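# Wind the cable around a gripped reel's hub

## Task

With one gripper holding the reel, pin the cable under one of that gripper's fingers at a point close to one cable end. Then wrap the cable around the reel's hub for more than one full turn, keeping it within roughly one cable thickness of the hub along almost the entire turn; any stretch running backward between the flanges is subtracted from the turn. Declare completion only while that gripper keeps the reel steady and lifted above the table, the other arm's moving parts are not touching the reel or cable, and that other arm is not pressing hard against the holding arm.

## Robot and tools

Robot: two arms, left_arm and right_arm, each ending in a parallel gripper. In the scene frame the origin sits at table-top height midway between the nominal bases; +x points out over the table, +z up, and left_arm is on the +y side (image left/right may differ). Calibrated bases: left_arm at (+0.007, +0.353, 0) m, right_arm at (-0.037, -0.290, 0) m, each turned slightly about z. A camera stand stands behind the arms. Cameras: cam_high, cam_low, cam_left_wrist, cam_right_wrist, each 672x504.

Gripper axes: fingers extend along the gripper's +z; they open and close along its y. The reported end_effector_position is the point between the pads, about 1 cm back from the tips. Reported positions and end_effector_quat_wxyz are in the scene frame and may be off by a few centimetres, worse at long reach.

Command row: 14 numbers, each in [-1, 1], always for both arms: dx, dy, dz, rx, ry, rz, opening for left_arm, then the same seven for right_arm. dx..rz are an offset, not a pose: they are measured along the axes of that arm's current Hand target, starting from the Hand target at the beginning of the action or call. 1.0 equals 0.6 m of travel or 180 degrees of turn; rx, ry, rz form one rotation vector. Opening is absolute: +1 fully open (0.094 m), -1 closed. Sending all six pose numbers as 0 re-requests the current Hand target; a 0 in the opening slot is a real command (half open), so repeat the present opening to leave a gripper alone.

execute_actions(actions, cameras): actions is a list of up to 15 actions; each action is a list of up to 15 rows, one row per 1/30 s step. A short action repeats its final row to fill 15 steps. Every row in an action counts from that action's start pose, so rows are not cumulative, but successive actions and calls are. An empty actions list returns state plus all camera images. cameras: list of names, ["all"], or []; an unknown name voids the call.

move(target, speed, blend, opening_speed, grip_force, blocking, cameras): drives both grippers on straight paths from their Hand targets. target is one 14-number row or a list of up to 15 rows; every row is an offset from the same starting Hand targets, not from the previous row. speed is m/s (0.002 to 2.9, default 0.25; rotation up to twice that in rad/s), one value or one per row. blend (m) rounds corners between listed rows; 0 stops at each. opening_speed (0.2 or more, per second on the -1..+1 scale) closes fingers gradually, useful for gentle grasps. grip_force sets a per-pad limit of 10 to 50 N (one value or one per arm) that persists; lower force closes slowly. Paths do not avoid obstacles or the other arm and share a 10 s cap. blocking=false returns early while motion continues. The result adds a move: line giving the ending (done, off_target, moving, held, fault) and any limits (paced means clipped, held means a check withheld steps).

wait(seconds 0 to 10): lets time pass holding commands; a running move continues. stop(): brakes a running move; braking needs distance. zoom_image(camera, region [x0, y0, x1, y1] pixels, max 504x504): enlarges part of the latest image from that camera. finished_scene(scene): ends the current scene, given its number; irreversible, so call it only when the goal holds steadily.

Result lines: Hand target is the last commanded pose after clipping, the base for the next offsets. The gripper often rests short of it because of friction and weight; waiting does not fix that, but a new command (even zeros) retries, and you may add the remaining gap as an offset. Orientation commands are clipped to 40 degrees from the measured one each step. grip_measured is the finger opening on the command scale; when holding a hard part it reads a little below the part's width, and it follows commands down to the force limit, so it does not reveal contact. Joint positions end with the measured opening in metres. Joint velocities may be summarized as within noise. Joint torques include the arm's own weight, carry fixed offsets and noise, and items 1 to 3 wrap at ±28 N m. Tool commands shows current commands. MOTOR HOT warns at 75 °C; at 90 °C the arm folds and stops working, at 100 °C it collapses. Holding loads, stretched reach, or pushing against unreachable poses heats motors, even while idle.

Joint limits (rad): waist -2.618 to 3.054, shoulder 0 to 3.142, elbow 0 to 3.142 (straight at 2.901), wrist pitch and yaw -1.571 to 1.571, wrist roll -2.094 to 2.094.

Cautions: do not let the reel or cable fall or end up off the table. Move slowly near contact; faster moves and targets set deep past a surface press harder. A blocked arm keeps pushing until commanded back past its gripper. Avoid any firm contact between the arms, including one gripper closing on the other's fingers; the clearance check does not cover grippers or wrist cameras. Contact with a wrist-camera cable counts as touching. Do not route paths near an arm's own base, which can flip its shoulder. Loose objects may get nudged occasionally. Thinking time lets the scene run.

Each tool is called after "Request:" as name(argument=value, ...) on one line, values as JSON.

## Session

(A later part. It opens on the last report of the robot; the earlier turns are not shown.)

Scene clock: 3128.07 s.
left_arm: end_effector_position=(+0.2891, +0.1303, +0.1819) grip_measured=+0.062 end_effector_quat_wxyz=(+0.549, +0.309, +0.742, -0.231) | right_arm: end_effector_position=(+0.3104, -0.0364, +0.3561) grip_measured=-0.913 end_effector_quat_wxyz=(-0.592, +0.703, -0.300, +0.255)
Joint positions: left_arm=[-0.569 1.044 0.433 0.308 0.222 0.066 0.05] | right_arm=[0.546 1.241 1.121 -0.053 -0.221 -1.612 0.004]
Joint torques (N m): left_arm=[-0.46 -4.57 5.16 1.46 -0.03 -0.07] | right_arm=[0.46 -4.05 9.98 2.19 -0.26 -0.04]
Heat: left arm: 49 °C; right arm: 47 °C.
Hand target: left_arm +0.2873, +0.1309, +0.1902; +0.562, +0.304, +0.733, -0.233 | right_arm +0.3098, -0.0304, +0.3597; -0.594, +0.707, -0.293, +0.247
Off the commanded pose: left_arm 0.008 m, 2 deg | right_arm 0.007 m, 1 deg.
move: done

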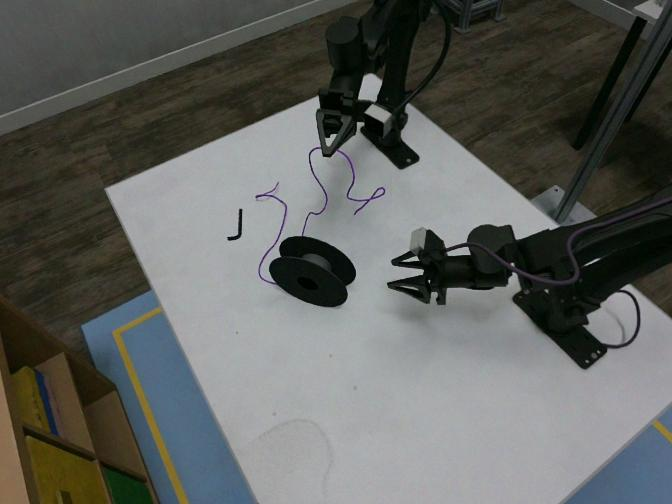

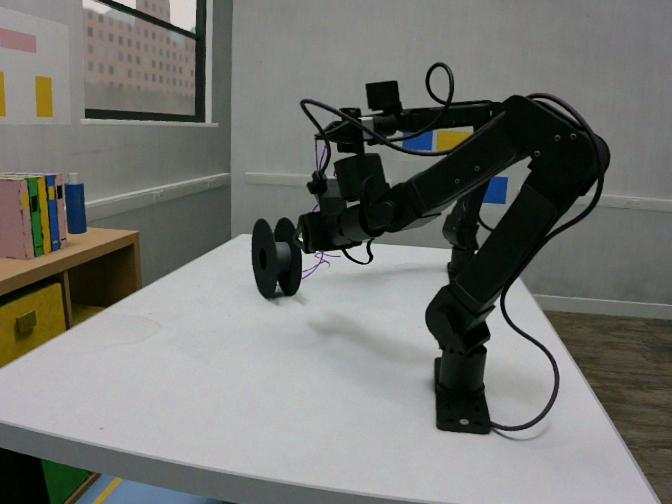

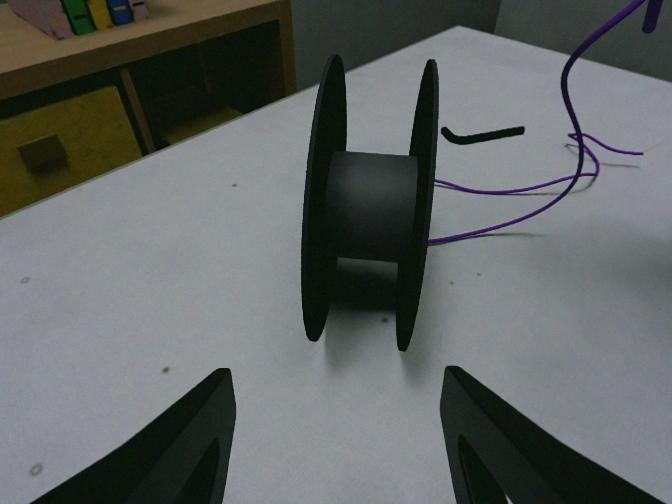

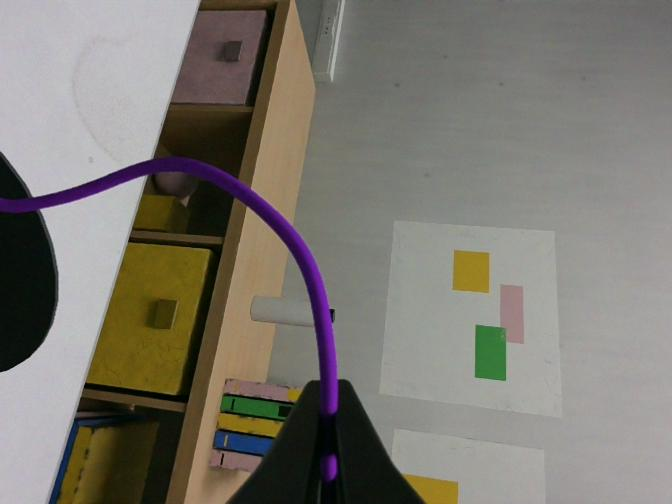

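Request:
move(target=[0,0,0,0,0,0,0.06,-0.0177,0.0195,0.1769,-0.0178,-0.0805,0.1238,-1], speed=0.12, cameras=["all"])

Request:
zoom_image(camera="cam_high", region=[240, 60, 440, 320])

Request:
zoom_image(camera="cam_low", region=[230, 80, 420, 310])

Scene clock: 3169.37 s.
left_arm: end_effector_position=(+0.2891, +0.1303, +0.1819) grip_measured=+0.062 end_effector_quat_wxyz=(+0.549, +0.309, +0.742, -0.231) | right_arm: end_effector_position=(+0.3690, +0.0460, +0.3255) grip_measured=-0.913 end_effector_quat_wxyz=(+0.636, -0.684, +0.355, -0.038)
Joint positions: left_arm=[-0.569 1.044 0.433 0.308 0.222 0.066 0.05] | right_arm=[0.536 1.66 1.392 0.051 -0.496 -1.256 0.004]
Joint torques (N m): left_arm=[-0.46 -4.56 5.16 1.46 -0.03 -0.07] | right_arm=[-0.51 -7.32 10.11 2.48 -0.35 0.19]
Heat: left arm: 50 °C; right arm: 46 °C.
Hand target: left_arm +0.2873, +0.1309, +0.1902; +0.562, +0.304, +0.733, -0.233 | right_arm +0.3747, +0.0496, +0.3298; +0.643, -0.679, +0.353, -0.029
Off the commanded pose: left_arm 0.008 m, 2 deg | right_arm 0.008 m, 1 deg.
move: done

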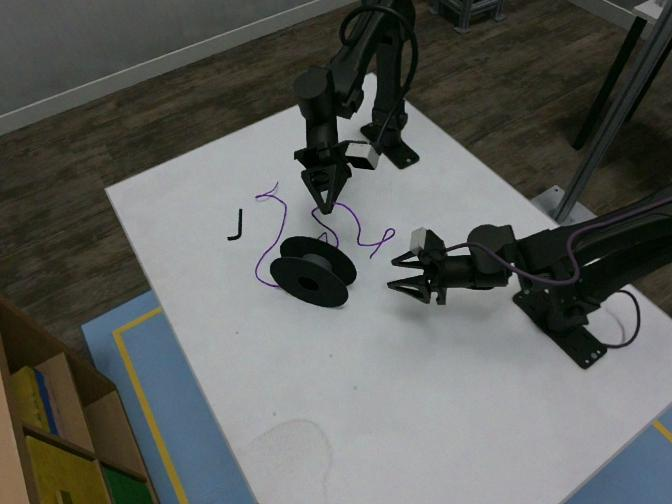

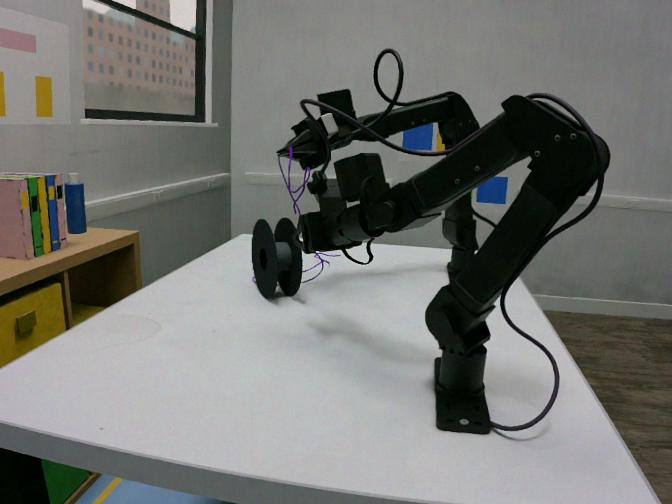

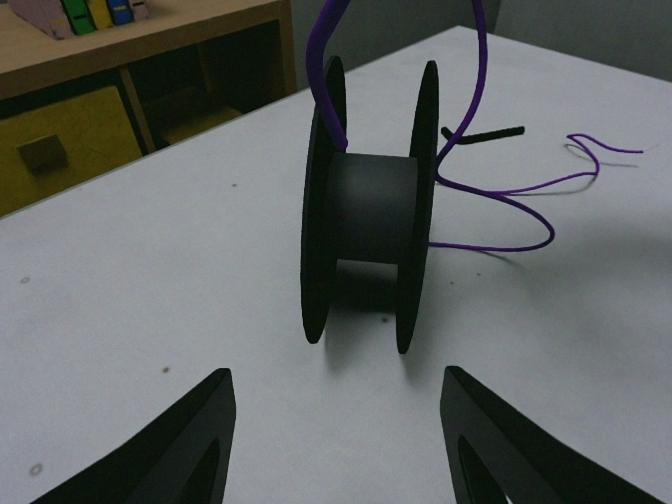

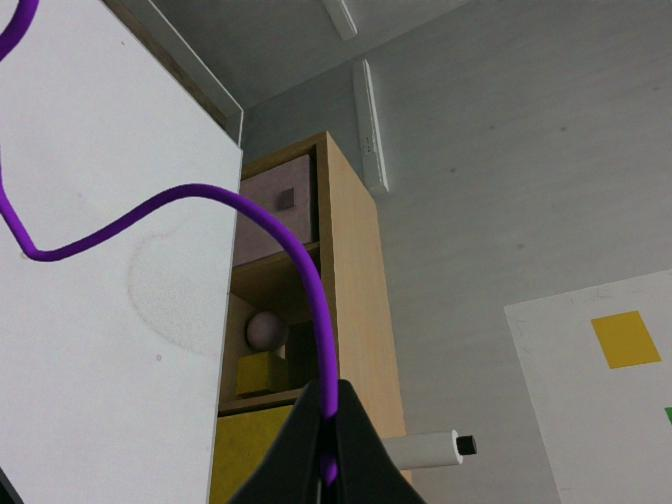

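Scaled by 1.938.

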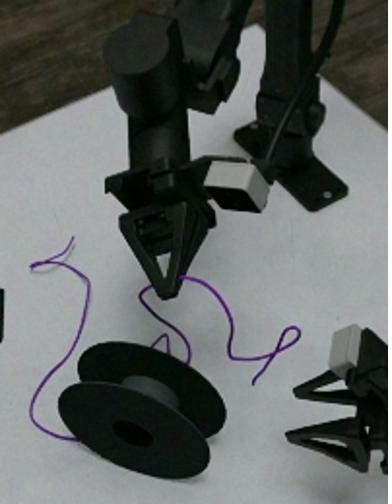

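Scaled by 2.191.

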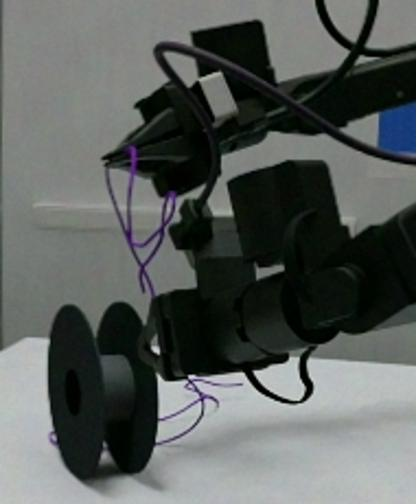

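Request:
move(target=[0,0,0,0,0,0,0.06,0.0582,0.074,0.006,-0.1337,0.0417,-0.0816,-1], speed=0.1, cameras=["all"])

Request:
zoom_image(camera="cam_high", region=[240, 120, 440, 320])

Request:
zoom_image(camera="cam_low", region=[230, 110, 400, 310])

Scene clock: 3201.00 s.
left_arm: end_effector_position=(+0.2891, +0.1303, +0.1819) grip_measured=+0.062 end_effector_quat_wxyz=(+0.549, +0.309, +0.742, -0.231) | right_arm: end_effector_position=(+0.3828, +0.0321, +0.2855) grip_measured=-0.913 end_effector_quat_wxyz=(-0.465, +0.826, -0.305, +0.094)
Joint positions: left_arm=[-0.569 1.044 0.433 0.308 0.222 0.066 0.05] | right_arm=[0.525 1.834 1.808 -0.618 -0.413 -1.71 0.004]
Joint torques (N m): left_arm=[-0.47 -4.6 5.18 1.46 -0.03 -0.07] | right_arm=[0.53 -8.12 9.5 1.68 -0.32 -0.07]
Heat: left arm: 50 °C; right arm: 48 °C.
Hand target: left_arm +0.2873, +0.1309, +0.1902; +0.562, +0.304, +0.733, -0.233 | right_arm +0.3831, +0.0379, +0.2750; -0.454, +0.834, -0.304, +0.080
Off the commanded pose: left_arm 0.008 m, 2 deg | right_arm 0.012 m, 2 deg.
move: off_target (right_arm)

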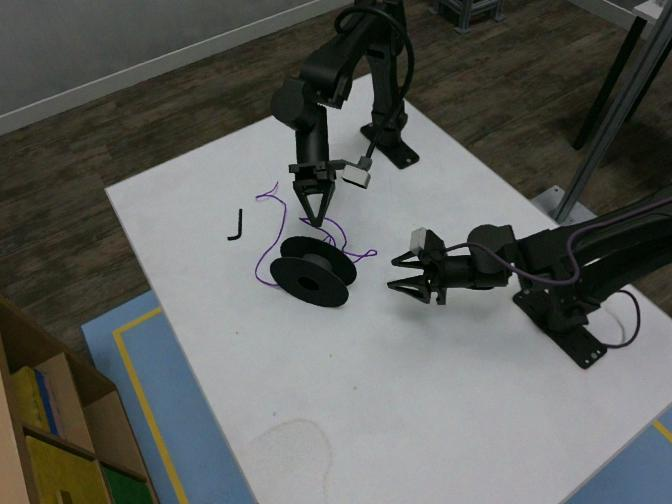

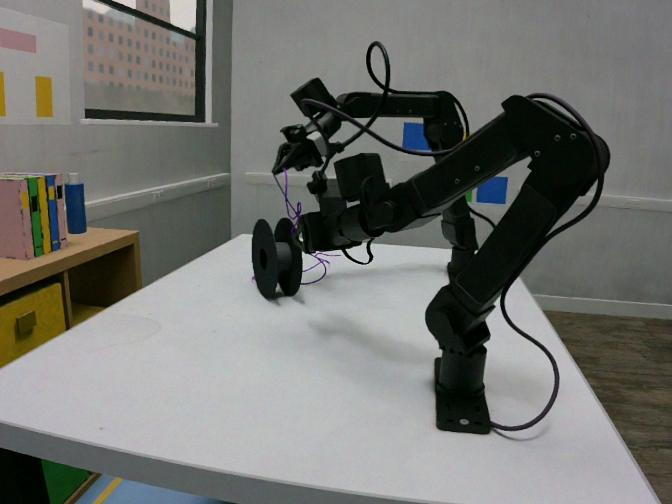

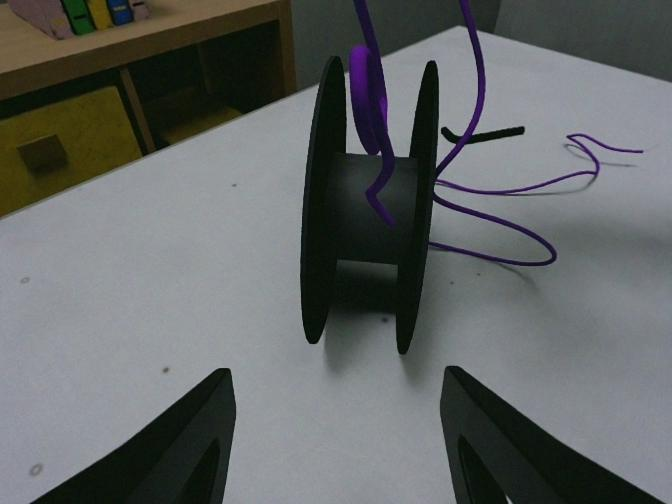

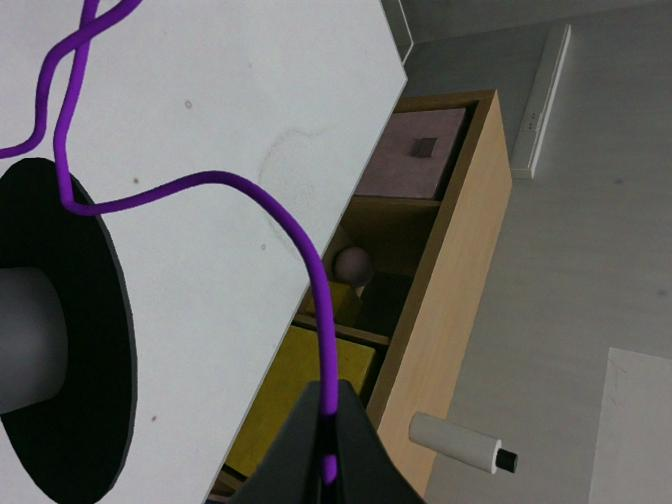

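Scaled by 2.520.

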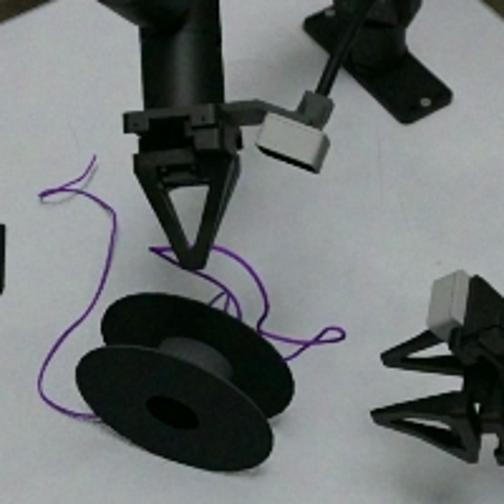

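Scaled by 2.520.

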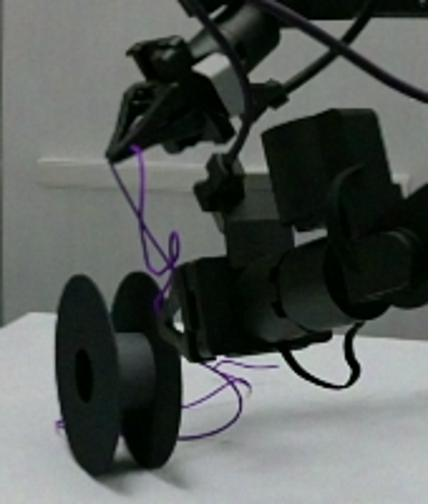

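Request:
move(target=[0,0,0,0,0,0,0.06,0.0963,0.028,0.024,0,0,0,-1], speed=0.08, cameras=["all"])

Request:
zoom_image(camera="cam_left_wrist", region=[250, 0, 550, 370])

Request:
zoom_image(camera="cam_high", region=[240, 120, 440, 320])

Scene clock: 3227.13 s.
left_arm: end_effector_position=(+0.2891, +0.1303, +0.1819) grip_measured=+0.062 end_effector_quat_wxyz=(+0.549, +0.309, +0.742, -0.231) | right_arm: end_effector_position=(+0.4231, +0.0020, +0.2496) grip_measured=-0.913 end_effector_quat_wxyz=(-0.449, +0.832, -0.311, +0.090)
Joint positions: left_arm=[-0.569 1.044 0.433 0.308 0.222 0.066 0.05] | right_arm=[0.419 1.935 1.834 -0.613 -0.482 -1.792 0.004]
Joint torques (N m): left_arm=[-0.47 -4.57 5.18 1.47 -0.03 -0.07] | right_arm=[-0.18 -9.01 9.43 1.99 -0.56 -0.04]
Heat: left arm: 51 °C; right arm: 46 °C.
Hand target: left_arm +0.2873, +0.1309, +0.1902; +0.562, +0.304, +0.733, -0.233 | right_arm +0.4279, +0.0079, +0.2450; -0.454, +0.834, -0.304, +0.080
Off the commanded pose: left_arm 0.008 m, 2 deg | right_arm 0.009 m, 2 deg.
move: done

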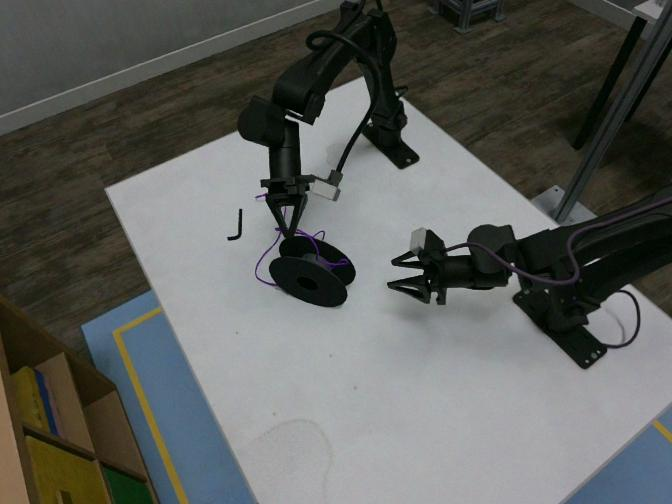

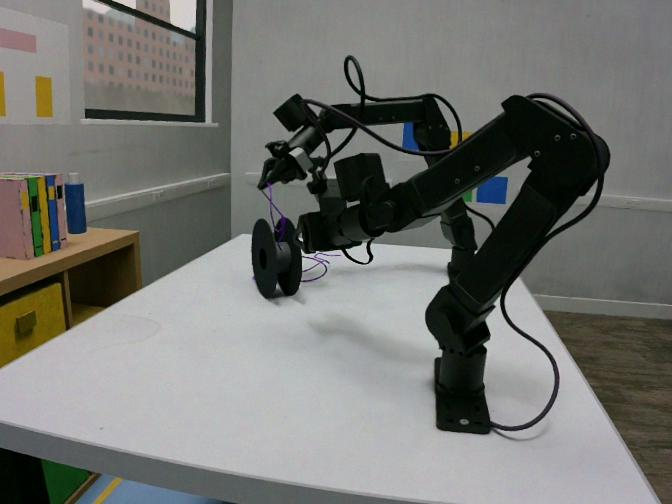

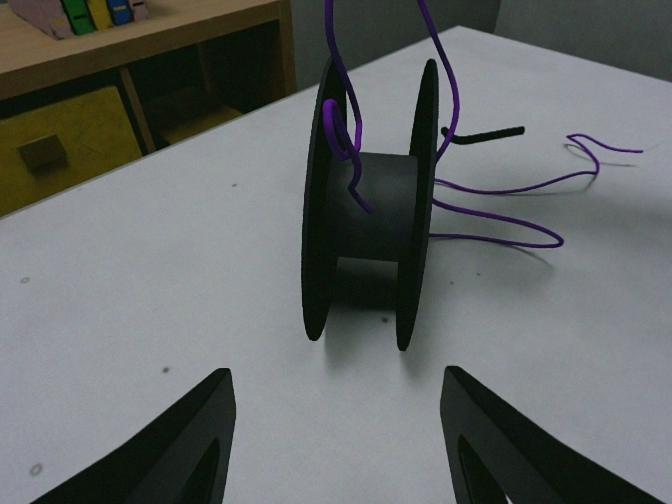

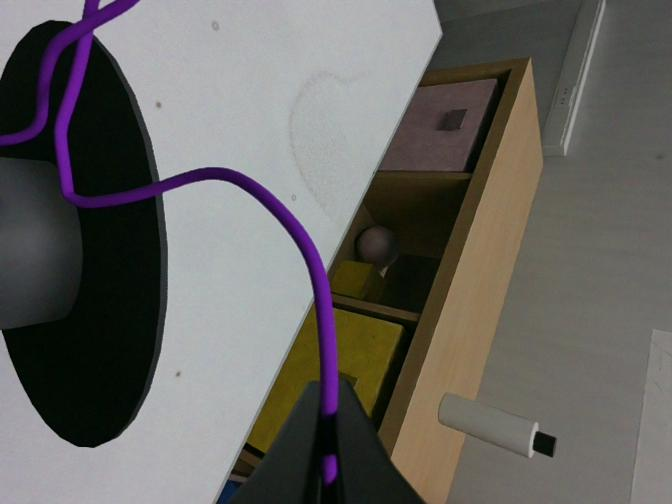

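Scaled by 1.362.

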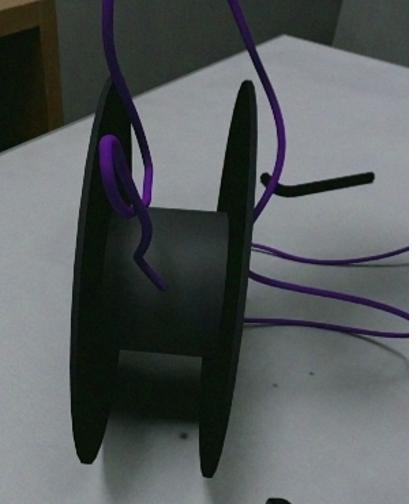

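Scaled by 2.520.

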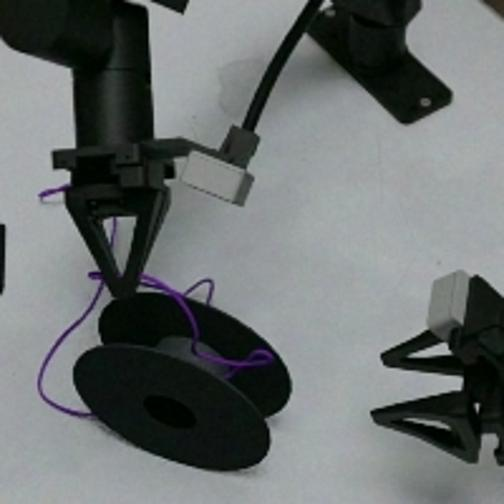

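Request:
move(target=[0,0,0,0,0,0,0.06,-0.0078,0.05,0.039,0,0,0,-1], speed=0.06, cameras=["all"])

Request:
zoom_image(camera="cam_left_wrist", region=[250, 0, 550, 370])

Request:
zoom_image(camera="cam_high", region=[240, 120, 440, 320])

Scene clock: 3251.90 s.
left_arm: end_effector_position=(+0.2891, +0.1303, +0.1819) grip_measured=+0.062 end_effector_quat_wxyz=(+0.549, +0.309, +0.742, -0.231) | right_arm: end_effector_position=(+0.4235, +0.0113, +0.2179) grip_measured=-0.913 end_effector_quat_wxyz=(-0.456, +0.832, -0.301, +0.093)
Joint positions: left_arm=[-0.569 1.044 0.433 0.308 0.222 0.066 0.05] | right_arm=[0.435 1.935 1.694 -0.453 -0.481 -1.793 0.004]
Joint torques (N m): left_arm=[-0.47 -4.57 5.16 1.47 -0.03 -0.07] | right_arm=[0.42 -10.82 6.32 2.06 -0.39 0.09]
Heat: left arm: 51 °C; right arm: 46 °C.
Hand target: left_arm +0.2873, +0.1309, +0.1902; +0.562, +0.304, +0.733, -0.233 | right_arm +0.4208, +0.0151, +0.2081; -0.454, +0.834, -0.304, +0.080
Off the commanded pose: left_arm 0.008 m, 2 deg | right_arm 0.011 m, 2 deg.
move: off_target (right_arm)

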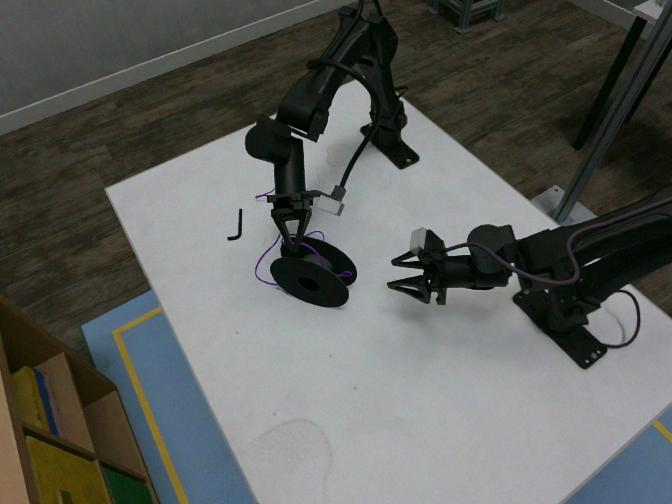

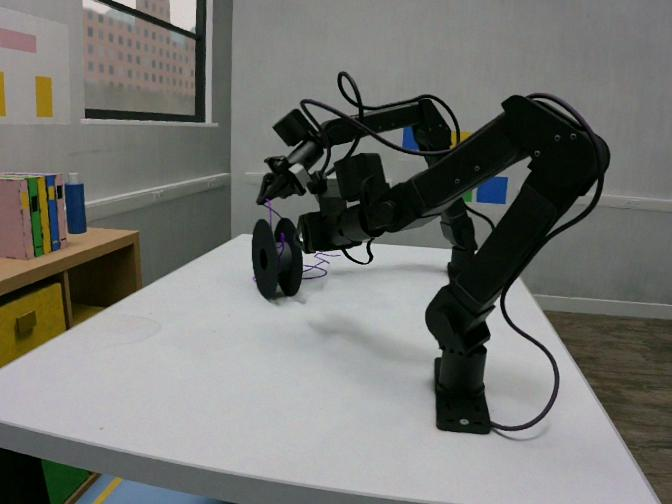

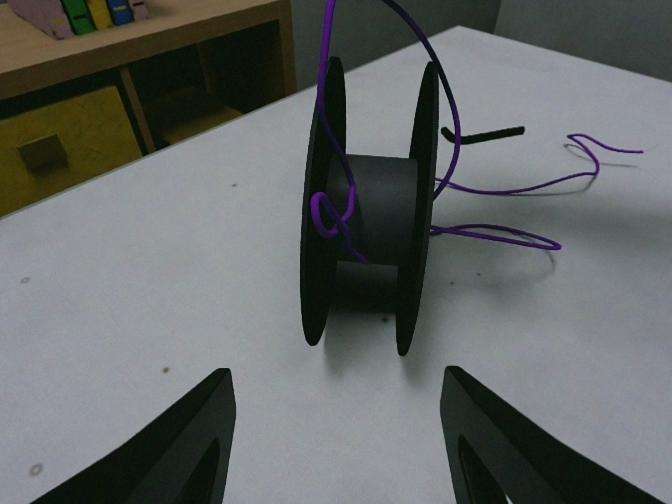

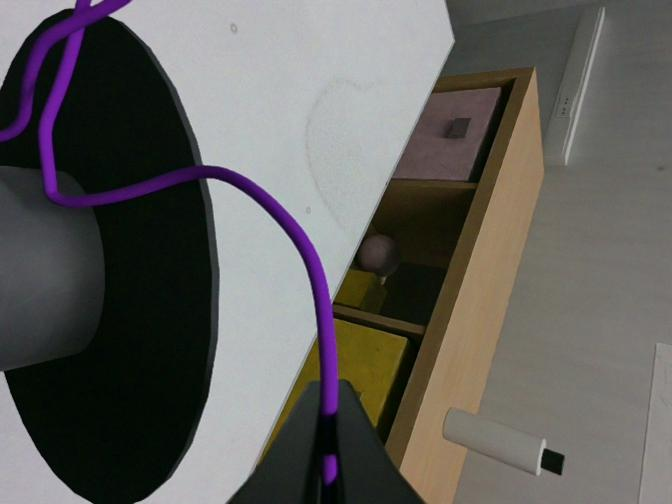

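Scaled by 1.362.

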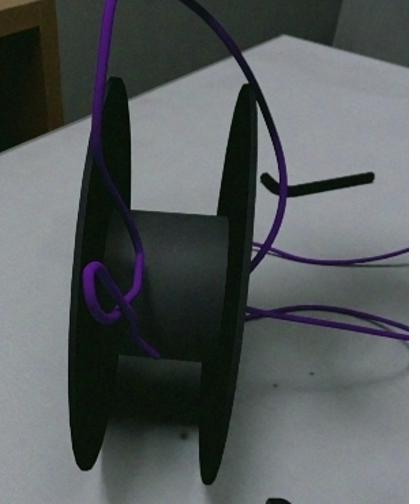

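Scaled by 2.520.

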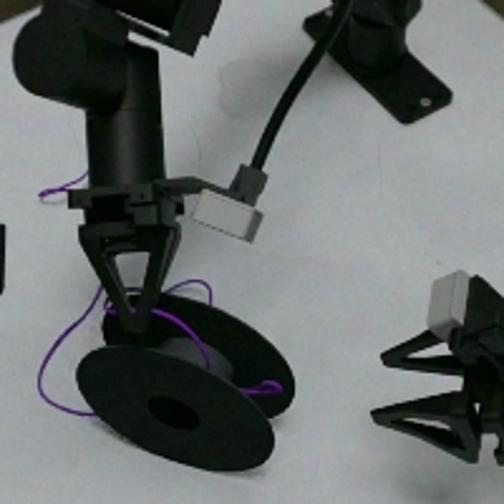

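Request:
move(target=[0.0237,0.011,0.1688,0,0,0,0.06,0,0,0,0,0,0,-1], speed=0.08, cameras=["all"])

Request:
zoom_image(camera="cam_left_wrist", region=[220, 0, 520, 504])

Scene clock: 3276.20 s.
left_arm: end_effector_position=(+0.3483, +0.0767, +0.1347) grip_measured=+0.062 end_effector_quat_wxyz=(+0.542, +0.311, +0.746, -0.229) | right_arm: end_effector_position=(+0.4236, +0.0113, +0.2181) grip_measured=-0.913 end_effector_quat_wxyz=(-0.456, +0.832, -0.301, +0.094)
Joint positions: left_arm=[-0.62 1.558 0.576 0.665 0.174 0.053 0.05] | right_arm=[0.435 1.935 1.694 -0.452 -0.481 -1.793 0.004]
Joint torques (N m): left_arm=[-0.44 -4.53 7.97 1.59 -0.05 -0.08] | right_arm=[0.44 -10.81 6.32 2.04 -0.38 0.1]
Heat: left arm: 52 °C; right arm: 47 °C.
Hand target: left_arm +0.3583, +0.0689, +0.1500; +0.562, +0.304, +0.733, -0.233 | right_arm +0.4208, +0.0151, +0.2081; -0.454, +0.834, -0.304, +0.080
Off the commanded pose: left_arm 0.020 m, 3 deg | right_arm 0.011 m, 2 deg.
move: off_target (left_arm, right_arm)

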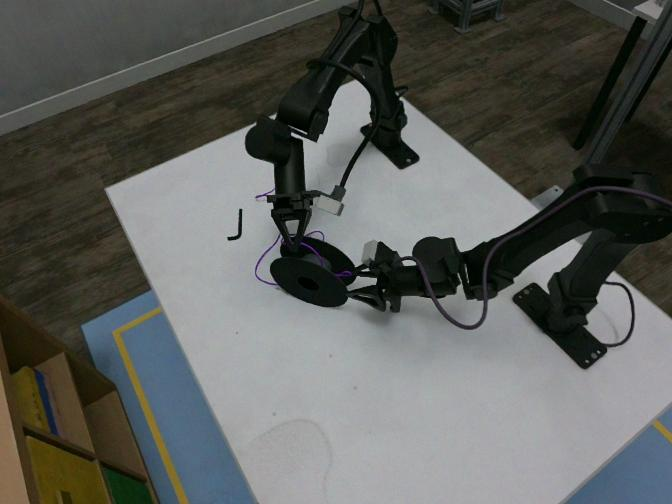

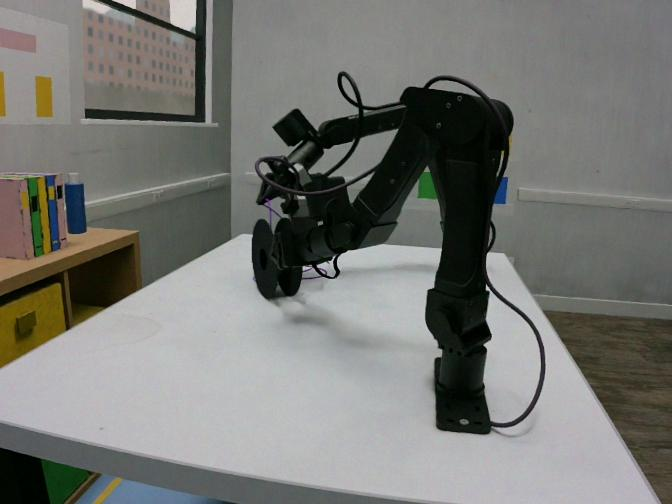

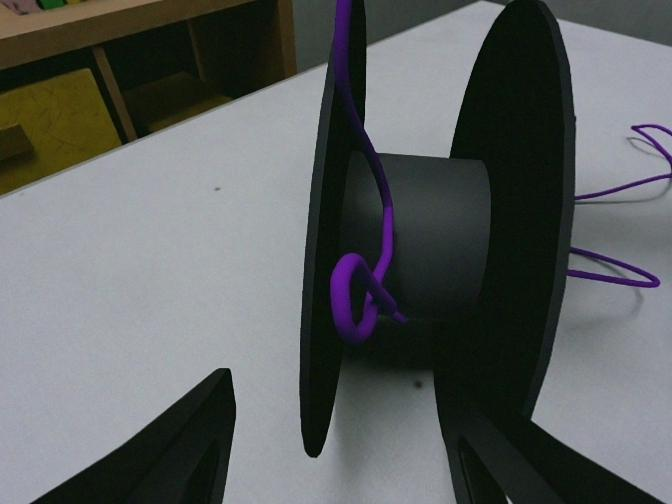

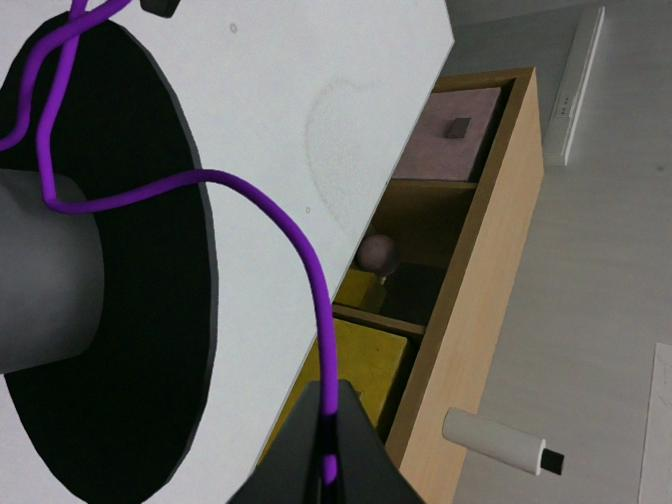

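Scaled by 1.000.

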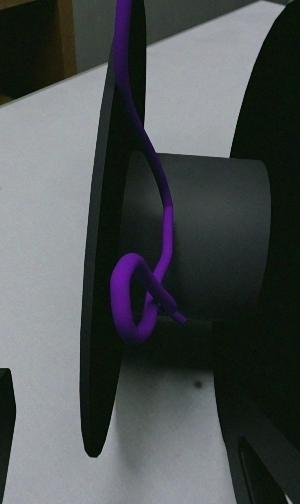

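Request:
move(target=[0,0,0,0,0,0,0.06,-0.0257,0.011,0.0142,0,0,0,-1], speed=0.05, cameras=["cam_left_wrist","cam_right_wrist"])

Scene clock: 3295.17 s.
left_arm: end_effector_position=(+0.3484, +0.0767, +0.1348) grip_measured=+0.062 end_effector_quat_wxyz=(+0.542, +0.311, +0.746, -0.229) | right_arm: end_effector_position=(+0.4134, +0.0256, +0.1999) grip_measured=-0.913 end_effector_quat_wxyz=(-0.450, +0.836, -0.301, +0.088)
Joint positions: left_arm=[-0.62 1.558 0.576 0.665 0.174 0.053 0.05] | right_arm=[0.475 1.935 1.633 -0.398 -0.453 -1.772 0.004]
Joint torques (N m): left_arm=[-0.46 -4.52 7.97 1.58 -0.05 -0.07] | right_arm=[0.29 -12.36 6.17 2.02 -0.34 0.19]
Heat: left arm: 53 °C; right arm: 47 °C.
Hand target: left_arm +0.3583, +0.0689, +0.1500; +0.562, +0.304, +0.733, -0.233 | right_arm +0.4090, +0.0274, +0.2001; -0.454, +0.834, -0.304, +0.080
Off the commanded pose: left_arm 0.020 m, 3 deg | right_arm 0.005 m, 1 deg.
move: off_target (left_arm)
Images, in order (width x height): cam_left_wrist 672x504, cam_right_wrist 672x504.

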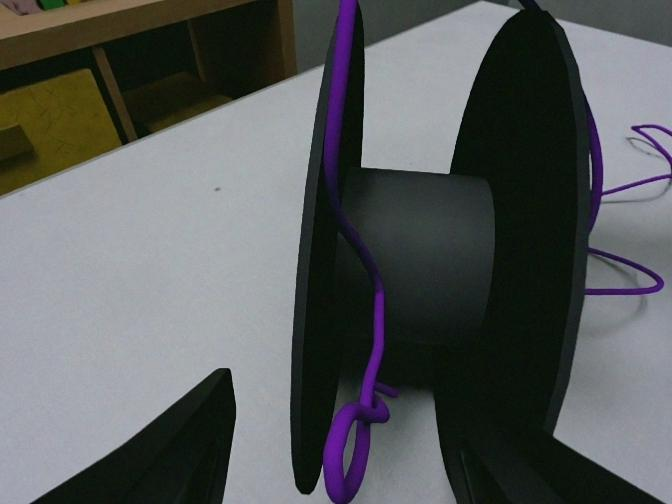

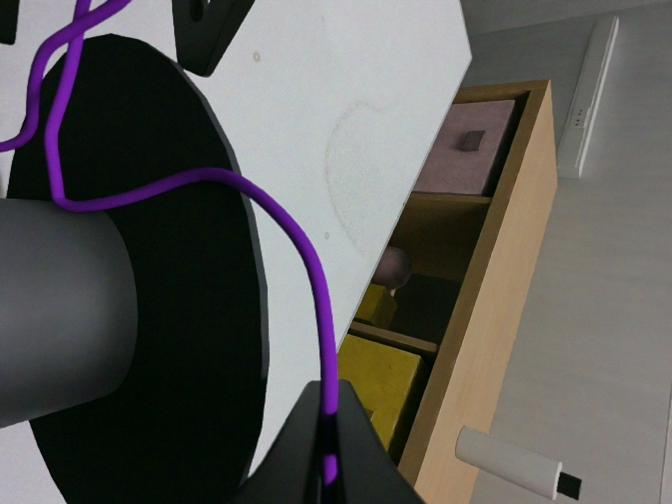

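Request:
zoom_image(camera="cam_left_wrist", region=[280, 150, 480, 504])

Request:
execute_actions(actions=[], cameras=["cam_high","cam_low"])

Request:
zoom_image(camera="cam_high", region=[240, 160, 440, 320])

Request:
zoom_image(camera="cam_low", region=[230, 150, 390, 310])

Scaled by 1.424.

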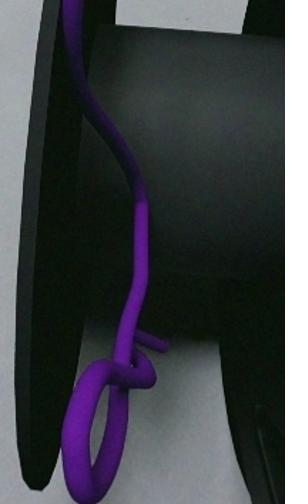

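Scene clock: 3310.47 s.
left_arm: end_effector_position=(+0.3484, +0.0767, +0.1348) grip_measured=+0.062 end_effector_quat_wxyz=(+0.542, +0.311, +0.746, -0.229) | right_arm: end_effector_position=(+0.4135, +0.0255, +0.2000) grip_measured=-0.913 end_effector_quat_wxyz=(-0.450, +0.836, -0.301, +0.088)
Joint positions: left_arm=[-0.62 1.558 0.576 0.665 0.174 0.053 0.05] | right_arm=[0.475 1.935 1.633 -0.397 -0.453 -1.771 0.004]
Joint velocities: within noise
Joint torques (N m): left_arm=[-0.44 -4.53 7.95 1.58 -0.05 -0.07] | right_arm=[0.32 -12.36 6.22 2.05 -0.37 0.16]
Heat: left arm: 54 °C; right arm: 47 °C.
Hand target: left_arm +0.3583, +0.0689, +0.1500; +0.562, +0.304, +0.733, -0.233 | right_arm +0.4090, +0.0274, +0.2001; -0.454, +0.834, -0.304, +0.080
Tool commands: left_gripper/opening=+0.06 right_gripper/opening=-1.0
Off the commanded pose: left_arm 0.020 m, 3 deg | right_arm 0.005 m, 1 deg.
Images, in order (width x height): cam_high 672x504, cam_low 672x504.

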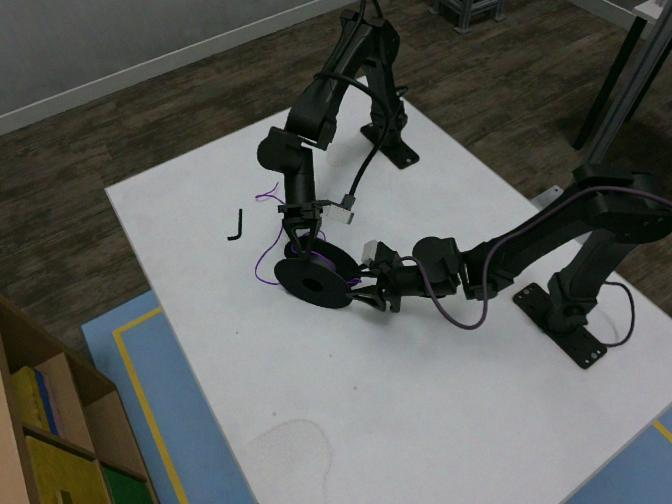

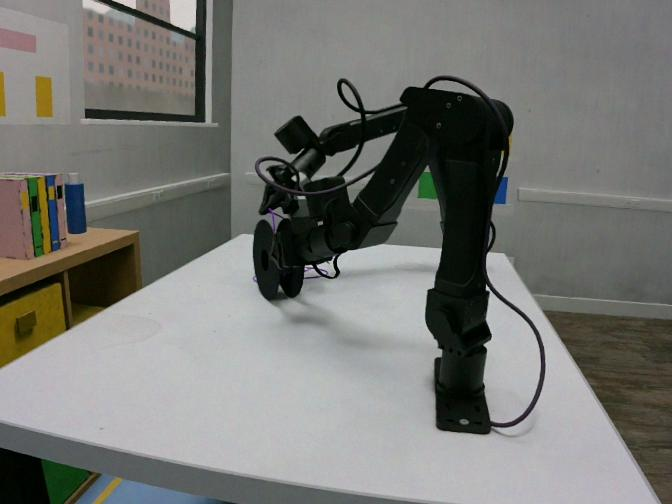

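Scaled by 2.520.

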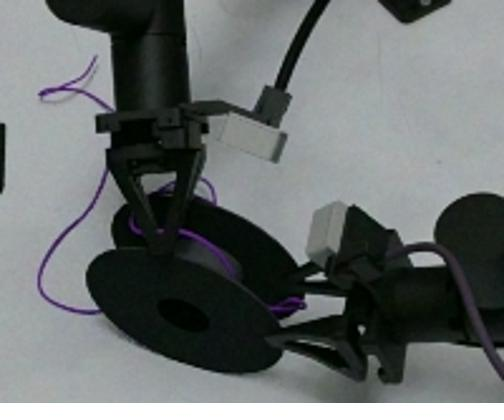

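Scaled by 3.150.

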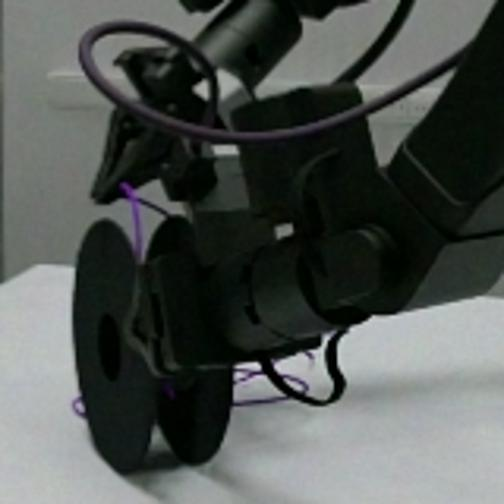

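Request:
move(target=[0,0,0,0,0,0,0.06,-0.044,-0.0198,-0.0048,0,0,0,-1], speed=0.05, cameras=["cam_left_wrist","cam_right_wrist","cam_high"])

Request:
zoom_image(camera="cam_left_wrist", region=[280, 150, 480, 504])

Scene clock: 3332.17 s.
left_arm: end_effector_position=(+0.3484, +0.0767, +0.1349) grip_measured=+0.062 end_effector_quat_wxyz=(+0.542, +0.311, +0.746, -0.229) | right_arm: end_effector_position=(+0.4001, +0.0464, +0.1979) grip_measured=-0.913 end_effector_quat_wxyz=(-0.445, +0.838, -0.304, +0.083)
Joint positions: left_arm=[-0.62 1.558 0.576 0.666 0.174 0.053 0.05] | right_arm=[0.533 1.935 1.633 -0.397 -0.41 -1.731 0.004]
Joint torques (N m): left_arm=[-0.44 -4.52 7.97 1.58 -0.05 -0.07] | right_arm=[0.27 -14.84 7.2 1.77 -0.36 0.16]
Heat: left arm: 54 °C; right arm: 47 °C.
Hand target: left_arm +0.3583, +0.0689, +0.1501; +0.562, +0.304, +0.733, -0.233 | right_arm +0.3917, +0.0455, +0.2151; -0.454, +0.834, -0.303, +0.080
Off the commanded pose: left_arm 0.020 m, 3 deg | right_arm 0.019 m, 1 deg.
move: off_target (left_arm, right_arm)
Images, in order (width x height): cam_high 672x504, cam_left_wrist 672x504, cam_right_wrist 672x504.

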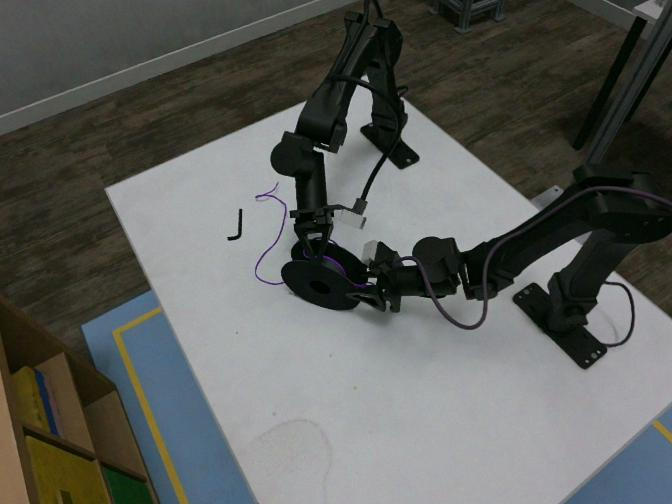

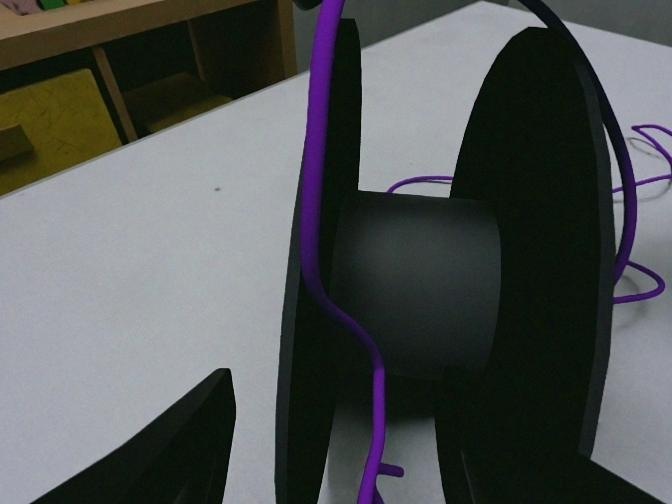

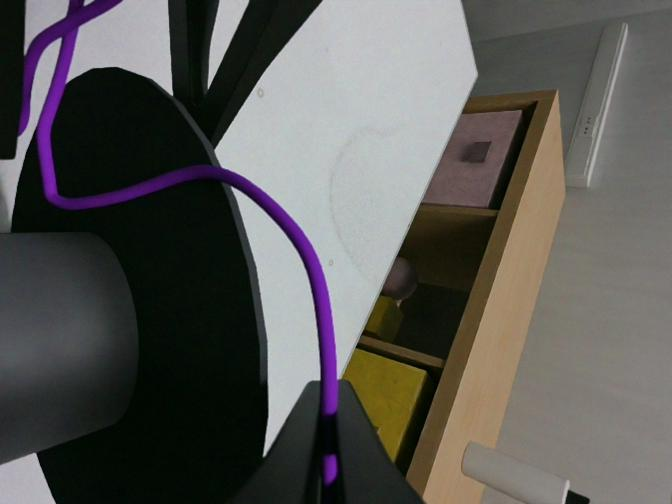

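Scaled by 1.424.

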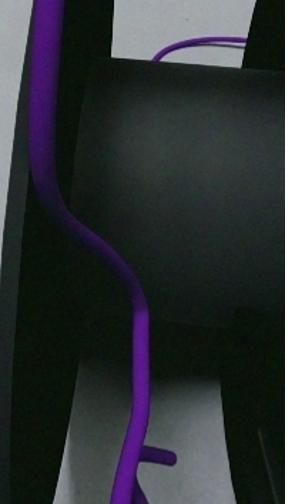

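Request:
move(target=[0,0,0,0,0,0,0.06,-0.0048,-0.0269,-0.0192,0,0,0,-1], speed=0.05, cameras=["cam_left_wrist","cam_right_wrist","cam_high"])

Request:
zoom_image(camera="cam_left_wrist", region=[280, 150, 480, 504])

Scene clock: 3342.00 s.
left_arm: end_effector_position=(+0.3484, +0.0767, +0.1349) grip_measured=+0.062 end_effector_quat_wxyz=(+0.542, +0.311, +0.746, -0.229) | right_arm: end_effector_position=(+0.3986, +0.0452, +0.2079) grip_measured=-0.913 end_effector_quat_wxyz=(-0.439, +0.841, -0.307, +0.079)
Joint positions: left_arm=[-0.62 1.558 0.576 0.666 0.174 0.053 0.05] | right_arm=[0.533 1.935 1.684 -0.465 -0.408 -1.729 0.004]
Joint torques (N m): left_arm=[-0.47 -4.52 7.97 1.58 -0.05 -0.07] | right_arm=[0.28 -14.86 9.36 1.71 -0.36 0.15]
Heat: left arm: 55 °C; right arm: 46 °C.
Hand target: left_arm +0.3583, +0.0689, +0.1501; +0.562, +0.304, +0.733, -0.233 | right_arm +0.3917, +0.0455, +0.2351; -0.454, +0.834, -0.303, +0.080
Off the commanded pose: left_arm 0.020 m, 3 deg | right_arm 0.028 m, 2 deg.
move: off_target (left_arm, right_arm)
Images, in order (width x height): cam_high 672x504, cam_left_wrist 672x504, cam_right_wrist 672x504.

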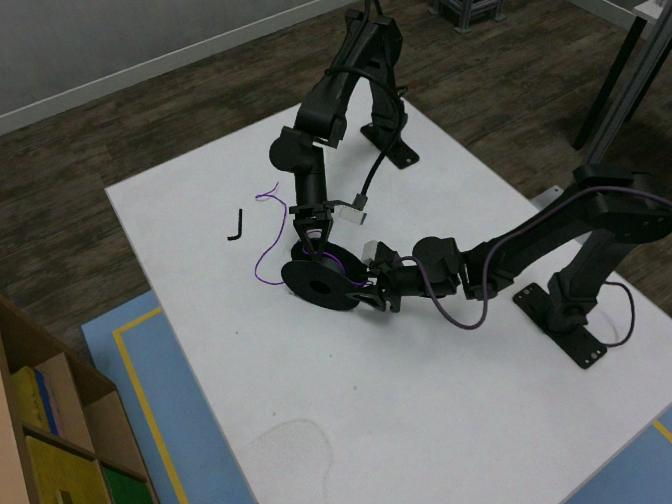

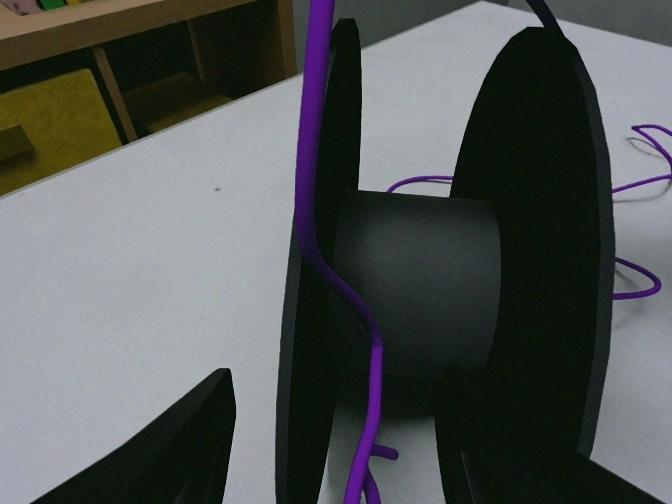

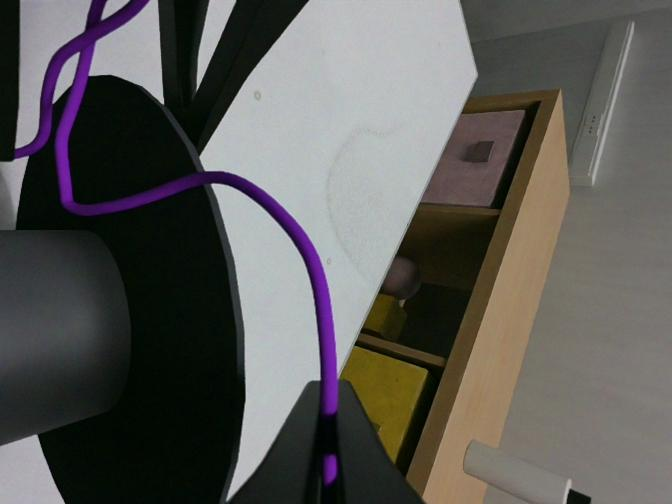

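Scaled by 1.424.

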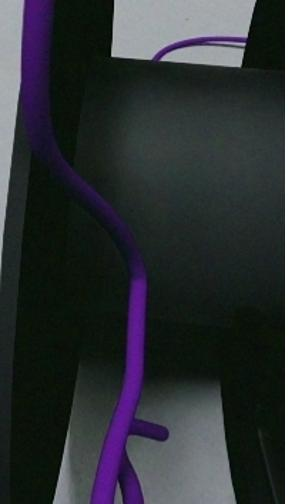

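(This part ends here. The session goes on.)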